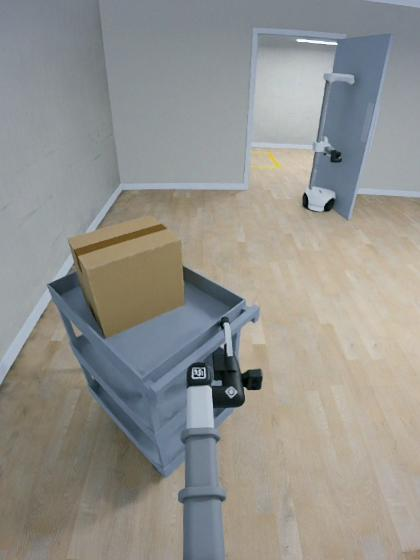

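Request:
move(
  blocking=false,
  cameras=[],
  r2={"base":{"strafe_m":0.5},"pace":"slow","contact_limits":{"strafe_m":0.7}},
)

Request:
wait(
  seconds=9,
  cameras=["r2_head_camera"],
)

Scene clock: 978.90 s.
move: r2 moving
r1: as last shown
r1.lidar_m: 5.18 0.29 0.25 - 0.25 0.26 3.77 1.17 1.06 2.73 2.90 3.10
r1.motor_effort: lift_m=+22(22) arm_m=+4(4) wheel_0=-11(11) wheel_1=+7(7) wheel_2=+1(1)
r1.servo_current: wrist_yaw_rad=46(52) wrist_pitch_rad=46(46) wrist_roll_rad=39(52) gripper_m=46(46)
r1.contact_limits: strafe_m 0.9
r1.wrist_depth_mm: - 134 249 - 442 241 181 / - 119 135 - 449 246 182 / - 120 155 - 459 246 184 / 110 135 201 - 466 250 185 / 212 - - - 424 251 186 / 218 - 193 - 187 252 187 / 226 1537 1537 153 430 222 186
r2.base_odometry: x=+0.367 y=-1.080 heading=-2.822
r2.turned_by_wheels: -0.001
r2.turned_by_imu: -0.001
r2.base_tilt: forward=-0.7 right=+0.1
r2.lidar_m: 0.53 0.64 1.25 1.24 1.36 1.36 1.30 1.41 1.99 3.48 3.62 3.90
r2.base_status: strafe_m moving
r2.joint_positions: lift_m=+0.688 arm_m=+0.365 wrist_yaw_rad=-0.005 wrist_pitch_rad=+0.003 wrist_roll_rad=+1.570 gripper_m=-0.029
r2.joint_status: not commanded
r2.measured_speeds: translate_m=+0.000 strafe_m=+0.056 rotate_rad=-0.002 lift_m=+0.000 arm_m=+0.000 wrist_yaw_rad=+0.000 wrist_pitch_rad=+0.000 wrist_roll_rad=+0.000
r2.motor_effort: lift_m=+21(21) arm_m=-4(4) wheel_0=-12(17) wheel_1=+4(7) wheel_2=+0(1)
r2.servo_current: wrist_yaw_rad=52(59) wrist_pitch_rad=39(46) wrist_roll_rad=46(52) gripper_m=91(98)
r2.contact_limits: strafe_m 0.7
r2.hand_pose: x=+0.8239 y=-0.0887 z=+0.8651 quat_wxyz=(+0.707, +0.707, -0.001, -0.003) (m; r2's base frame)
r2.wrist_depth_mm: - - - - - 1708 1182 / - - - - - 1708 1182 / - - - 260 - 1708 1182 / - - - 213 307 317 315 / - - - 185 253 1756 1229 / - - 186 160 180 1618 508 / - - 379 - 201 119 -
pictures: none
No camera images: "cameras" was empty.

Scene clock: 984.53 s.
earlier move: r2 done
r1.base_odometry: x=-1.882 y=-0.267 heading=-2.343
r1.turned_by_wheels: +0.000
r1.turned_by_imu: +0.000
r1.base_tilt: forward=-1.6 right=+1.3
r1.lidar_m: 5.19 0.32 0.25 - 0.25 0.25 3.73 1.15 1.07 2.71 2.91 3.02
r1.base_status: not commanded
r1.joint_positions: lift_m=+0.500 arm_m=+0.000 wrist_yaw_rad=+3.196 wrist_pitch_rad=+0.002 wrist_roll_rad=+0.000 gripper_m=+0.056
r1.joint_status: not commanded
r1.measured_speeds: all 0
r1.motor_effort: lift_m=+22(22) arm_m=+4(4) wheel_0=-10(11) wheel_1=+7(7) wheel_2=+1(1)
r1.servo_current: wrist_yaw_rad=46(72) wrist_pitch_rad=39(52) wrist_roll_rad=46(78) gripper_m=39(52)
r1.contact_limits: strafe_m 0.9
r1.hand_pose: x=-0.1218 y=+0.0716 z=+0.6773 quat_wxyz=(-0.027, -0.001, +0.000, +1.000) (m; r1's base frame)
r1.wrist_depth_mm: - 134 248 - 442 243 180 / - 119 135 - 452 245 182 / - 120 155 - 459 247 184 / 110 135 200 - 469 250 185 / 212 - - - 427 251 186 / 219 - 193 - 187 252 187 / 226 1537 1537 154 430 223 186
r2.base_odometry: x=+0.520 y=-1.541 heading=-2.822
r2.turned_by_wheels: +0.000
r2.turned_by_imu: -0.002
r2.base_tilt: forward=-0.7 right=+0.1
r2.lidar_m: 0.75 0.79 0.78 0.76 0.85 1.19 1.29 1.39 1.96 3.94 4.20 0.79
r2.base_status: done
r2.joint_positions: lift_m=+0.688 arm_m=+0.365 wrist_yaw_rad=-0.012 wrist_pitch_rad=+0.003 wrist_roll_rad=+1.570 gripper_m=-0.029
r2.joint_status: not commanded
r2.measured_speeds: all 0
r2.motor_effort: lift_m=+21(21) arm_m=-5(5) wheel_0=-6(19) wheel_1=+4(7) wheel_2=-5(7)
r2.servo_current: wrist_yaw_rad=78(85) wrist_pitch_rad=46(46) wrist_roll_rad=39(65) gripper_m=91(98)
r2.contact_limits: strafe_m 0.7
r2.hand_pose: x=+0.8233 y=-0.0908 z=+0.8651 quat_wxyz=(+0.707, +0.707, -0.003, -0.005) (m; r2's base frame)
r2.wrist_depth_mm: - - - - - 1661 1182 / - - - 176 177 1464 1118 / - - - 175 236 512 242 / - - - 233 234 820 - / - 433 433 173 233 - - / - 445 185 172 179 - - / - 144 452 - 230 - -
wait: 5.63 of 9 s (r2 has come to rest)
pictures: r2_head_camera
Images, in order (width x height): r2_head_camera 420x560.

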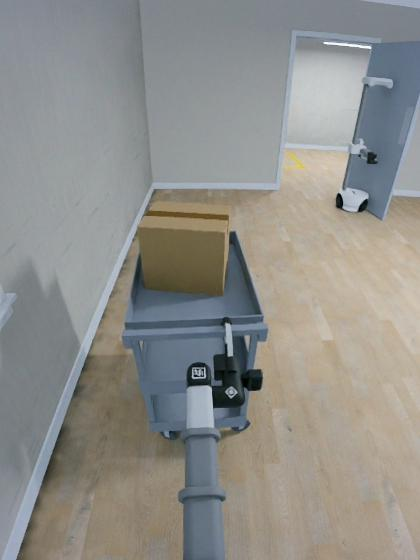

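Request:
move(
  blocking=false,
  cameras=[],
  r2={"base":{"strafe_m":0.4,"translate_m":0.05},"pace":"slow","contact_limits":{"translate_m":0.7}},
)

Request:
wait(
  seconds=9,
  cameras=["r2_head_camera"],
)

Scene clock: 992.40 s.
move: r2 moving
r1: as last shown
r1.lidar_m: 5.19 0.29 0.25 - 0.25 0.27 3.73 1.14 1.05 2.71 2.91 3.03
r1.servo_current: wrist_yaw_rad=59(65) wrist_pitch_rad=39(46) wrist_roll_rad=39(52) gripper_m=39(46)
r1.contact_limits: strafe_m 0.9
r1.wrist_depth_mm: - 134 249 - 442 243 181 / - 119 135 - 452 246 182 / - 120 155 - 462 247 183 / 110 135 201 - 469 252 185 / 211 - - - 424 252 185 / 219 - 193 - 188 252 186 / 227 1576 1537 153 430 221 187
r2.base_odometry: x=+0.523 y=-1.554 heading=-2.823
r2.turned_by_wheels: -0.002
r2.turned_by_imu: -0.001
r2.base_tilt: forward=-0.7 right=+0.1
r2.lidar_m: 0.75 0.79 0.74 0.72 0.83 1.18 1.30 1.37 1.94 3.97 4.16 0.82
r2.base_status: translate_m moving; strafe_m moving
r2.joint_positions: lift_m=+0.688 arm_m=+0.365 wrist_yaw_rad=-0.012 wrist_pitch_rad=+0.003 wrist_roll_rad=+1.570 gripper_m=-0.029
r2.joint_status: not commanded
r2.measured_speeds: translate_m=+0.006 strafe_m=+0.053 rotate_rad=+0.000 lift_m=+0.000 arm_m=+0.000 wrist_yaw_rad=+0.000 wrist_pitch_rad=+0.000 wrist_roll_rad=+0.000
r2.motor_effort: lift_m=+21(21) arm_m=-4(4) wheel_0=-9(13) wheel_1=+6(7) wheel_2=-15(15)
r2.servo_current: wrist_yaw_rad=78(85) wrist_pitch_rad=39(46) wrist_roll_rad=39(65) gripper_m=91(91)
r2.contact_limits: translate_m 0.7
r2.hand_pose: x=+0.8233 y=-0.0908 z=+0.8651 quat_wxyz=(+0.707, +0.707, -0.003, -0.005) (m; r2's base frame)
r2.wrist_depth_mm: - - - - - 1661 1160 / - - - 176 177 1464 1118 / - - - 176 236 517 245 / - - - 234 235 831 - / - 433 430 174 232 - - / - 442 186 172 178 - - / - 449 449 - 230 - -
pictures: none
No camera images: "cameras" was empty.

Scene clock: 997.13 s.
earlier move: r2 done
r1.base_odometry: x=-1.882 y=-0.267 heading=-2.343
r1.turned_by_wheels: +0.000
r1.turned_by_imu: +0.000
r1.base_tilt: forward=-1.6 right=+1.3
r1.lidar_m: 5.18 0.30 0.25 - 0.25 0.25 3.77 1.12 1.06 2.71 2.92 3.17
r1.base_status: not commanded
r1.joint_positions: lift_m=+0.500 arm_m=+0.000 wrist_yaw_rad=+3.196 wrist_pitch_rad=+0.002 wrist_roll_rad=+0.000 gripper_m=+0.056
r1.joint_status: not commanded
r1.measured_speeds: all 0
r1.motor_effort: lift_m=+22(22) arm_m=+4(4) wheel_0=-10(11) wheel_1=+7(7) wheel_2=+1(1)
r1.servo_current: wrist_yaw_rad=39(72) wrist_pitch_rad=46(52) wrist_roll_rad=39(65) gripper_m=39(52)
r1.contact_limits: strafe_m 0.9
r1.hand_pose: x=-0.1218 y=+0.0716 z=+0.6773 quat_wxyz=(-0.027, -0.001, +0.000, +1.000) (m; r1's base frame)
r1.wrist_depth_mm: - 134 249 - 442 243 181 / - 118 135 - 449 244 182 / - 120 155 - 459 247 183 / 110 135 201 - 469 250 185 / 211 - - - 427 252 186 / 219 - 193 - 187 252 187 / 227 1499 1537 153 430 221 187
r2.base_odometry: x=+0.598 y=-1.936 heading=-2.823
r2.turned_by_wheels: +0.001
r2.turned_by_imu: -0.001
r2.base_tilt: forward=-0.7 right=+0.1
r2.lidar_m: 0.74 0.50 0.36 0.35 0.39 0.58 1.33 1.41 1.98 4.35 4.58 0.76
r2.base_status: done
r2.joint_positions: lift_m=+0.688 arm_m=+0.365 wrist_yaw_rad=-0.012 wrist_pitch_rad=+0.003 wrist_roll_rad=+1.570 gripper_m=-0.029
r2.joint_status: not commanded
r2.measured_speeds: all 0
r2.motor_effort: lift_m=+21(21) arm_m=-3(4) wheel_0=-6(13) wheel_1=+2(8) wheel_2=-7(16)
r2.servo_current: wrist_yaw_rad=65(85) wrist_pitch_rad=39(52) wrist_roll_rad=39(65) gripper_m=91(98)
r2.contact_limits: translate_m 0.7
r2.hand_pose: x=+0.8233 y=-0.0908 z=+0.8651 quat_wxyz=(+0.707, +0.707, -0.003, -0.005) (m; r2's base frame)
r2.wrist_depth_mm: - - - 603 267 661 1025 / - - 517 121 121 186 186 / - 418 410 130 193 - - / - 455 445 142 207 - - / - - 504 154 225 - - / - - 185 166 177 - - / - - - - - - 521
wait: 4.73 of 9 s (r2 has come to rest)
pictures: r2_head_camera
Images, in order (width x height): r2_head_camera 420x560.

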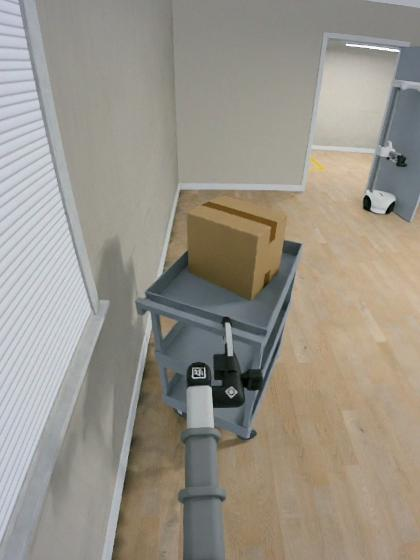

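Request:
move(
  blocking=false,
  cameras=[],
  r2={"base":{"strafe_m":-0.27,"translate_m":0.8},"pace":"slow","contact_limits":{"translate_m":0.7}},
)

Request:
wait(
  seconds=10,
  cameras=["r2_head_camera"],
)

Scene clock: 1002.23 s.
move: r2 moving
r1: as last shown
r1.lidar_m: 5.18 0.31 0.25 - 0.25 0.26 3.74 1.15 1.05 2.73 2.91 3.15
r1.motor_effort: lift_m=+22(22) arm_m=+4(4) wheel_0=-10(10) wheel_1=+7(7) wheel_2=+1(1)
r1.servo_current: wrist_yaw_rad=65(65) wrist_pitch_rad=39(52) wrist_roll_rad=65(65) gripper_m=39(52)
r1.contact_limits: strafe_m 0.9
r1.wrist_depth_mm: - 134 250 - 442 242 180 / - 118 135 - 449 245 182 / - 120 155 - 466 247 185 / 110 135 200 - 469 250 185 / 212 - - - 424 252 186 / 218 - 193 - 188 253 186 / 226 1537 1537 153 430 221 186
r2.base_odometry: x=+0.585 y=-1.936 heading=-2.822
r2.turned_by_wheels: +0.000
r2.turned_by_imu: +0.001
r2.base_tilt: forward=-0.7 right=+0.1
r2.lidar_m: 0.74 0.50 0.37 0.36 0.43 0.58 1.33 1.43 2.00 4.35 4.56 0.76
r2.base_status: translate_m moving; strafe_m moving
r2.joint_positions: lift_m=+0.688 arm_m=+0.365 wrist_yaw_rad=-0.012 wrist_pitch_rad=+0.003 wrist_roll_rad=+1.570 gripper_m=-0.029
r2.joint_status: not commanded
r2.measured_speeds: translate_m=+0.049 strafe_m=-0.016 rotate_rad=+0.004 lift_m=+0.000 arm_m=+0.000 wrist_yaw_rad=+0.000 wrist_pitch_rad=+0.000 wrist_roll_rad=+0.000
r2.motor_effort: lift_m=+20(21) arm_m=-2(4) wheel_0=+9(9) wheel_1=+6(7) wheel_2=-15(16)
r2.servo_current: wrist_yaw_rad=59(85) wrist_pitch_rad=46(46) wrist_roll_rad=39(52) gripper_m=85(91)
r2.contact_limits: translate_m 0.7
r2.hand_pose: x=+0.8232 y=-0.0908 z=+0.8651 quat_wxyz=(+0.707, +0.707, -0.003, -0.005) (m; r2's base frame)
r2.wrist_depth_mm: - - - 634 - 683 - / - - 512 121 119 183 184 / - 415 413 128 191 - - / - 452 442 137 206 - - / - - 504 152 223 - - / - - 186 163 175 - - / - - - - - - 521
pictures: none
No camera images: "cameras" was empty.

Scene clock: 1011.40 s.
earlier move: r2 done
r1.base_odometry: x=-1.882 y=-0.267 heading=-2.343
r1.turned_by_wheels: +0.000
r1.turned_by_imu: -0.001
r1.base_tilt: forward=-1.6 right=+1.3
r1.lidar_m: 5.19 0.28 0.25 - 0.25 0.27 3.74 1.16 1.06 2.73 2.71 3.24
r1.base_status: not commanded
r1.joint_positions: lift_m=+0.500 arm_m=+0.000 wrist_yaw_rad=+3.196 wrist_pitch_rad=+0.002 wrist_roll_rad=+0.000 gripper_m=+0.056
r1.joint_status: not commanded
r1.measured_speeds: all 0
r1.motor_effort: lift_m=+22(22) arm_m=+4(4) wheel_0=-10(11) wheel_1=+7(7) wheel_2=+1(1)
r1.servo_current: wrist_yaw_rad=65(78) wrist_pitch_rad=39(52) wrist_roll_rad=33(78) gripper_m=46(52)
r1.contact_limits: strafe_m 0.9
r1.hand_pose: x=-0.1218 y=+0.0716 z=+0.6773 quat_wxyz=(-0.027, -0.001, +0.000, +1.000) (m; r1's base frame)
r1.wrist_depth_mm: - 134 249 - 442 242 181 / - 118 135 - 452 245 182 / - 120 156 - 462 246 184 / 110 135 201 - 469 249 186 / 212 - - - 427 252 187 / 219 - 195 - 187 252 187 / 226 1537 1537 153 430 221 186
r2.base_odometry: x=-0.246 y=-1.931 heading=-2.822
r2.turned_by_wheels: +0.000
r2.turned_by_imu: +0.009
r2.base_tilt: forward=-0.7 right=+0.0
r2.lidar_m: 0.70 0.69 0.62 0.56 0.61 0.88 2.13 2.25 3.23 4.12 4.36 3.51
r2.base_status: done
r2.joint_positions: lift_m=+0.688 arm_m=+0.365 wrist_yaw_rad=+0.004 wrist_pitch_rad=+0.003 wrist_roll_rad=+1.570 gripper_m=-0.029
r2.joint_status: not commanded
r2.measured_speeds: all 0
r2.motor_effort: lift_m=+20(21) arm_m=+4(4) wheel_0=+6(18) wheel_1=+6(11) wheel_2=-5(16)
r2.servo_current: wrist_yaw_rad=46(85) wrist_pitch_rad=39(52) wrist_roll_rad=46(65) gripper_m=85(98)
r2.contact_limits: translate_m 0.7
r2.hand_pose: x=+0.8246 y=-0.0862 z=+0.8651 quat_wxyz=(+0.707, +0.707, +0.003, +0.000) (m; r2's base frame)
r2.wrist_depth_mm: - - - - - 1661 1182 / - - - 206 - 1708 1182 / - - - 199 257 266 267 / - - - 188 249 1708 1138 / - - - 181 239 788 - / - 418 186 170 177 - - / - - 415 - 220 - -
wait: 9.17 of 10 s (r2 has come to rest)
pictures: r2_head_camera
Images, in order (width x height): r2_head_camera 420x560.

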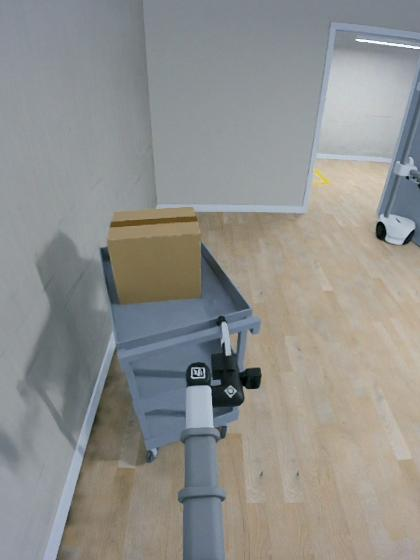

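Request:
move(
  blocking=false,
  cameras=[],
  r2={"base":{"strafe_m":-1.1,"translate_m":-0.3},"pace":"slow","contact_limits":{"translate_m":0.7}},
)

Request:
wait(
  seconds=10,
  cameras=[],
)

Request:
wait(
  seconds=4,
  cameras=["r2_head_camera"],
)

Request:
move(
  blocking=false,
  cameras=[],
  r2={"base":{"strafe_m":-0.9},"pace":"slow","contact_limits":{"strafe_m":0.7}},
)

Request:
wait(
  seconds=10,
  cameras=["r2_head_camera"],
)

Scene clock: 1020.97 s.
move: r2 moving
r1: as last shown
r1.turned_by_imu: +0.000
r1.lidar_m: 5.18 0.26 0.25 - 0.25 0.26 3.75 1.14 1.05 2.73 2.71 3.18
r1.motor_effort: lift_m=+22(22) arm_m=+4(4) wheel_0=-9(11) wheel_1=+7(7) wheel_2=+1(1)
r1.servo_current: wrist_yaw_rad=52(59) wrist_pitch_rad=39(46) wrist_roll_rad=52(65) gripper_m=46(46)
r1.contact_limits: strafe_m 0.9
r1.wrist_depth_mm: - 134 249 - 439 243 180 / - 118 135 - 452 245 182 / - 120 155 - 459 246 185 / 110 135 201 - 466 250 185 / 212 - - - 427 251 186 / 219 - 193 - 187 252 186 / 226 1537 1537 153 430 220 187
r2.base_odometry: x=-0.248 y=-1.919 heading=-2.820
r2.turned_by_wheels: +0.002
r2.turned_by_imu: +0.003
r2.base_tilt: forward=-0.6 right=+0.1
r2.lidar_m: 0.71 0.70 0.63 0.59 0.62 0.94 2.13 2.27 3.19 4.10 4.34 3.50
r2.base_status: translate_m moving; strafe_m moving
r2.joint_positions: lift_m=+0.688 arm_m=+0.365 wrist_yaw_rad=+0.007 wrist_pitch_rad=+0.003 wrist_roll_rad=+1.570 gripper_m=-0.029
r2.joint_status: not commanded
r2.measured_speeds: translate_m=-0.013 strafe_m=-0.048 rotate_rad=+0.004 lift_m=+0.000 arm_m=+0.000 wrist_yaw_rad=+0.026 wrist_pitch_rad=+0.000 wrist_roll_rad=+0.000
r2.motor_effort: lift_m=+20(21) arm_m=+4(4) wheel_0=+17(17) wheel_1=-5(6) wheel_2=+15(15)
r2.servo_current: wrist_yaw_rad=59(65) wrist_pitch_rad=39(52) wrist_roll_rad=46(59) gripper_m=85(98)
r2.contact_limits: translate_m 0.7
r2.hand_pose: x=+0.8249 y=-0.0854 z=+0.8651 quat_wxyz=(+0.707, +0.707, +0.004, +0.001) (m; r2's base frame)
r2.wrist_depth_mm: - - - - - 1661 1160 / - - - 205 - 1708 1160 / - - - 198 256 267 267 / - - - 188 248 1756 1138 / - - - 181 238 778 - / - 418 187 172 179 - - / - 415 413 - 222 - -
pictures: none
No camera images: "cameras" was empty.

Scene clock: 1030.97 s.
earlier move: r2 moving
r1.base_odometry: x=-1.882 y=-0.267 heading=-2.343
r1.turned_by_wheels: +0.000
r1.turned_by_imu: -0.001
r1.base_tilt: forward=-1.6 right=+1.2
r1.lidar_m: 5.17 0.31 0.25 - 0.25 0.25 3.76 1.13 1.04 2.72 2.92 2.43
r1.base_status: not commanded
r1.joint_positions: lift_m=+0.500 arm_m=+0.000 wrist_yaw_rad=+3.196 wrist_pitch_rad=+0.002 wrist_roll_rad=+0.000 gripper_m=+0.056
r1.joint_status: not commanded
r1.measured_speeds: all 0
r1.motor_effort: lift_m=+22(22) arm_m=+4(4) wheel_0=-10(11) wheel_1=+7(7) wheel_2=+1(1)
r1.servo_current: wrist_yaw_rad=46(78) wrist_pitch_rad=39(52) wrist_roll_rad=52(72) gripper_m=39(52)
r1.contact_limits: strafe_m 0.9
r1.hand_pose: x=-0.1218 y=+0.0716 z=+0.6773 quat_wxyz=(-0.027, -0.001, +0.000, +1.000) (m; r1's base frame)
r1.wrist_depth_mm: - 134 249 - 442 242 180 / - 118 135 - 449 245 182 / - 120 155 - 459 247 183 / 110 135 201 - 466 250 185 / 212 - - - 421 251 186 / 219 - 193 - 188 252 186 / 227 1537 1576 154 430 221 186
r2.base_odometry: x=-0.301 y=-0.931 heading=-2.821
r2.turned_by_wheels: -0.001
r2.turned_by_imu: +0.009
r2.base_tilt: forward=-0.6 right=+0.1
r2.lidar_m: 0.56 0.58 1.63 1.56 1.70 1.99 1.93 2.05 2.91 3.14 3.35 3.22
r2.base_status: translate_m moving; strafe_m moving
r2.joint_positions: lift_m=+0.688 arm_m=+0.365 wrist_yaw_rad=+0.012 wrist_pitch_rad=+0.003 wrist_roll_rad=+1.570 gripper_m=-0.029
r2.joint_status: not commanded
r2.measured_speeds: translate_m=-0.026 strafe_m=-0.096 rotate_rad=-0.003 lift_m=+0.000 arm_m=+0.000 wrist_yaw_rad=+0.000 wrist_pitch_rad=+0.000 wrist_roll_rad=+0.000
r2.motor_effort: lift_m=+21(21) arm_m=-3(4) wheel_0=+11(20) wheel_1=-4(7) wheel_2=+12(20)
r2.servo_current: wrist_yaw_rad=72(91) wrist_pitch_rad=33(52) wrist_roll_rad=52(65) gripper_m=85(98)
r2.contact_limits: translate_m 0.7
r2.hand_pose: x=+0.8253 y=-0.0839 z=+0.8651 quat_wxyz=(+0.707, +0.707, +0.005, +0.003) (m; r2's base frame)
r2.wrist_depth_mm: - - - - - 1661 1160 / - - - - - 1661 1182 / - - - 249 - 1708 1205 / - - - 215 289 296 300 / - - - 189 254 1756 1182 / - - 187 168 177 1618 508 / - - - - 209 118 -
wait: 10.00 s; no rest
pictures: none
No camera images: "cameras" was empty.

Scene clock: 1033.13 s.
earlier move: r2 done
r1.base_odometry: x=-1.882 y=-0.267 heading=-2.343
r1.turned_by_wheels: +0.000
r1.turned_by_imu: +0.000
r1.base_tilt: forward=-1.6 right=+1.3
r1.lidar_m: 5.19 0.30 0.25 - 0.25 0.25 3.76 1.13 1.05 2.72 2.93 2.43
r1.base_status: not commanded
r1.joint_positions: lift_m=+0.500 arm_m=+0.000 wrist_yaw_rad=+3.196 wrist_pitch_rad=+0.002 wrist_roll_rad=+0.000 gripper_m=+0.056
r1.joint_status: not commanded
r1.measured_speeds: all 0
r1.motor_effort: lift_m=+22(22) arm_m=+4(4) wheel_0=-10(11) wheel_1=+7(7) wheel_2=+1(1)
r1.servo_current: wrist_yaw_rad=59(78) wrist_pitch_rad=39(52) wrist_roll_rad=52(72) gripper_m=46(52)
r1.contact_limits: strafe_m 0.9
r1.hand_pose: x=-0.1218 y=+0.0716 z=+0.6773 quat_wxyz=(-0.027, -0.001, +0.000, +1.000) (m; r1's base frame)
r1.wrist_depth_mm: - 134 248 - 442 243 180 / - 119 135 - 452 245 182 / - 120 155 - 459 247 184 / 110 135 201 - 469 250 185 / 212 - - - 427 252 186 / 219 - 193 - 187 252 186 / 228 1537 1618 153 430 221 186
r2.base_odometry: x=-0.309 y=-0.793 heading=-2.821
r2.turned_by_wheels: +0.000
r2.turned_by_imu: +0.001
r2.base_tilt: forward=-0.7 right=+0.1
r2.lidar_m: 0.55 0.57 1.75 1.71 1.84 1.95 1.90 2.02 2.86 3.01 3.19 3.18
r2.base_status: done
r2.joint_positions: lift_m=+0.688 arm_m=+0.365 wrist_yaw_rad=+0.012 wrist_pitch_rad=+0.003 wrist_roll_rad=+1.570 gripper_m=-0.029
r2.joint_status: not commanded
r2.measured_speeds: all 0
r2.motor_effort: lift_m=+20(21) arm_m=-3(4) wheel_0=+8(20) wheel_1=-1(7) wheel_2=+11(20)
r2.servo_current: wrist_yaw_rad=78(91) wrist_pitch_rad=39(52) wrist_roll_rad=52(65) gripper_m=91(98)
r2.contact_limits: translate_m 0.7
r2.hand_pose: x=+0.8253 y=-0.0839 z=+0.8651 quat_wxyz=(+0.707, +0.707, +0.005, +0.003) (m; r2's base frame)
r2.wrist_depth_mm: - - - - - 1661 1182 / - - - - - 1708 1182 / - - - 257 - 1708 1160 / - - - 218 294 301 301 / - - - 193 257 1661 1205 / - - 187 163 176 1576 504 / - - - - 207 - -
wait: 2.17 of 4 s (r2 has come to rest)
pictures: r2_head_camera
Images, in order (width x height): r2_head_camera 420x560.

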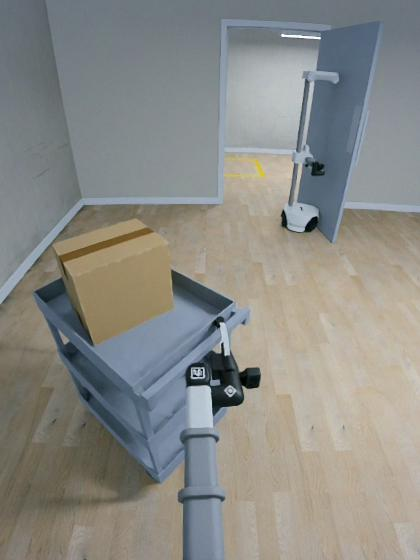

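Scene clock: 1033.63 s.
move: r2 moving
r1: as last shown
r1.lidar_m: 5.18 0.31 0.25 - 0.25 0.25 3.76 1.13 1.06 2.73 2.91 2.43
r1.servo_current: wrist_yaw_rad=59(59) wrist_pitch_rad=46(52) wrist_roll_rad=46(65) gripper_m=39(46)
r1.contact_limits: strafe_m 0.9
r1.wrist_depth_mm: - 134 249 - 442 243 180 / - 118 135 - 452 245 183 / - 120 155 - 462 247 184 / 110 135 201 - 469 250 185 / 213 - - - 427 252 186 / 218 - 194 - 187 252 186 / 228 1537 1537 153 427 221 186
r2.base_odometry: x=-0.313 y=-0.779 heading=-2.819
r2.turned_by_wheels: +0.001
r2.turned_by_imu: +0.002
r2.base_tilt: forward=-0.6 right=+0.0
r2.lidar_m: 0.53 0.57 1.76 1.71 1.86 1.97 1.90 2.03 2.89 2.99 3.17 3.16
r2.base_status: strafe_m moving
r2.joint_positions: lift_m=+0.688 arm_m=+0.365 wrist_yaw_rad=+0.012 wrist_pitch_rad=+0.003 wrist_roll_rad=+1.570 gripper_m=-0.029
r2.joint_status: not commanded
r2.measured_speeds: translate_m=-0.001 strafe_m=-0.057 rotate_rad=+0.005 lift_m=+0.000 arm_m=+0.000 wrist_yaw_rad=+0.000 wrist_pitch_rad=+0.000 wrist_roll_rad=+0.000
r2.motor_effort: lift_m=+21(21) arm_m=-3(4) wheel_0=+18(18) wheel_1=-2(6) wheel_2=+2(9)
r2.servo_current: wrist_yaw_rad=78(78) wrist_pitch_rad=39(46) wrist_roll_rad=59(59) gripper_m=85(91)
r2.contact_limits: strafe_m 0.7
r2.hand_pose: x=+0.8253 y=-0.0839 z=+0.8651 quat_wxyz=(+0.707, +0.707, +0.005, +0.003) (m; r2's base frame)
r2.wrist_depth_mm: - - - - - 1661 1160 / - - - - - 1708 1182 / - - - 257 - 1756 1205 / - - - 218 294 300 303 / - - - 195 258 1618 1182 / - - - 167 178 1618 504 / - - - - 208 - -
pictures: none
No camera images: "cameras" was empty.

Scene clock: 1043.27 s.
earlier move: r2 done
r1.base_odometry: x=-1.882 y=-0.267 heading=-2.343
r1.turned_by_wheels: +0.000
r1.turned_by_imu: -0.001
r1.base_tilt: forward=-1.6 right=+1.3
r1.lidar_m: 2.17 0.28 0.25 - 0.25 0.25 3.72 1.15 1.05 2.73 2.92 2.16
r1.base_status: not commanded
r1.joint_positions: lift_m=+0.500 arm_m=+0.000 wrist_yaw_rad=+3.196 wrist_pitch_rad=+0.002 wrist_roll_rad=+0.000 gripper_m=+0.056
r1.joint_status: not commanded
r1.measured_speeds: all 0
r1.motor_effort: lift_m=+22(22) arm_m=+4(4) wheel_0=-10(11) wheel_1=+7(7) wheel_2=+1(1)
r1.servo_current: wrist_yaw_rad=33(72) wrist_pitch_rad=39(52) wrist_roll_rad=46(72) gripper_m=46(46)
r1.contact_limits: strafe_m 0.9
r1.hand_pose: x=-0.1218 y=+0.0716 z=+0.6773 quat_wxyz=(-0.027, -0.001, +0.000, +1.000) (m; r1's base frame)
r1.wrist_depth_mm: - 134 249 - 442 242 180 / - 119 135 - 455 245 182 / - 120 154 - 462 247 184 / 110 135 200 - 466 251 185 / 212 - - - 424 251 187 / 218 - 193 - 187 251 186 / 228 1537 1499 153 430 221 187
r2.base_odometry: x=-0.594 y=+0.060 heading=-2.820
r2.turned_by_wheels: -0.001
r2.turned_by_imu: +0.009
r2.base_tilt: forward=-0.7 right=+0.0
r2.lidar_m: 0.48 0.56 2.71 2.59 2.65 2.01 1.96 2.09 2.18 2.12 2.26 3.23
r2.base_status: done
r2.joint_positions: lift_m=+0.688 arm_m=+0.365 wrist_yaw_rad=+0.023 wrist_pitch_rad=+0.003 wrist_roll_rad=+1.570 gripper_m=-0.029
r2.joint_status: not commanded
r2.measured_speeds: all 0
r2.on_its_own: wrist_yaw_rad is at rest, and its servo_current (137 mA) is outside its rest range (0 to 104 mA)
r2.motor_effort: lift_m=+21(21) arm_m=+4(4) wheel_0=+9(26) wheel_1=+0(6) wheel_2=+3(9)
r2.servo_current: wrist_yaw_rad=137(156) wrist_pitch_rad=46(52) wrist_roll_rad=46(65) gripper_m=85(98)
r2.contact_limits: strafe_m 0.7
r2.hand_pose: x=+0.8262 y=-0.0806 z=+0.8651 quat_wxyz=(+0.707, +0.707, +0.009, +0.007) (m; r2's base frame)
r2.wrist_depth_mm: - - - - - 1661 1160 / - - - - - 1661 1160 / - - - - - 1661 1160 / - - - 262 - 1708 1182 / - - - 202 289 301 304 / - - 202 167 179 1576 1205 / - - - - 197 120 1255
wait: 9.63 of 10 s (r2 has come to rest)
pictures: r2_head_camera
Images, in order (width x height): r2_head_camera 420x560.

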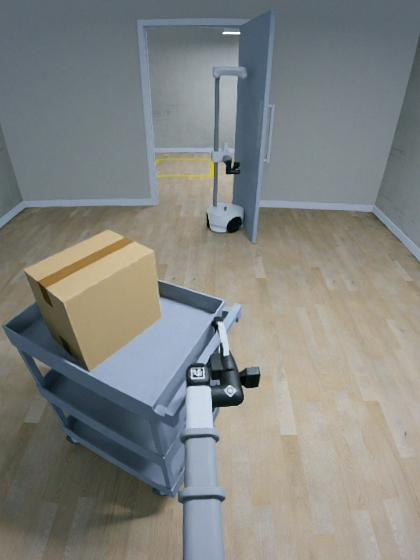

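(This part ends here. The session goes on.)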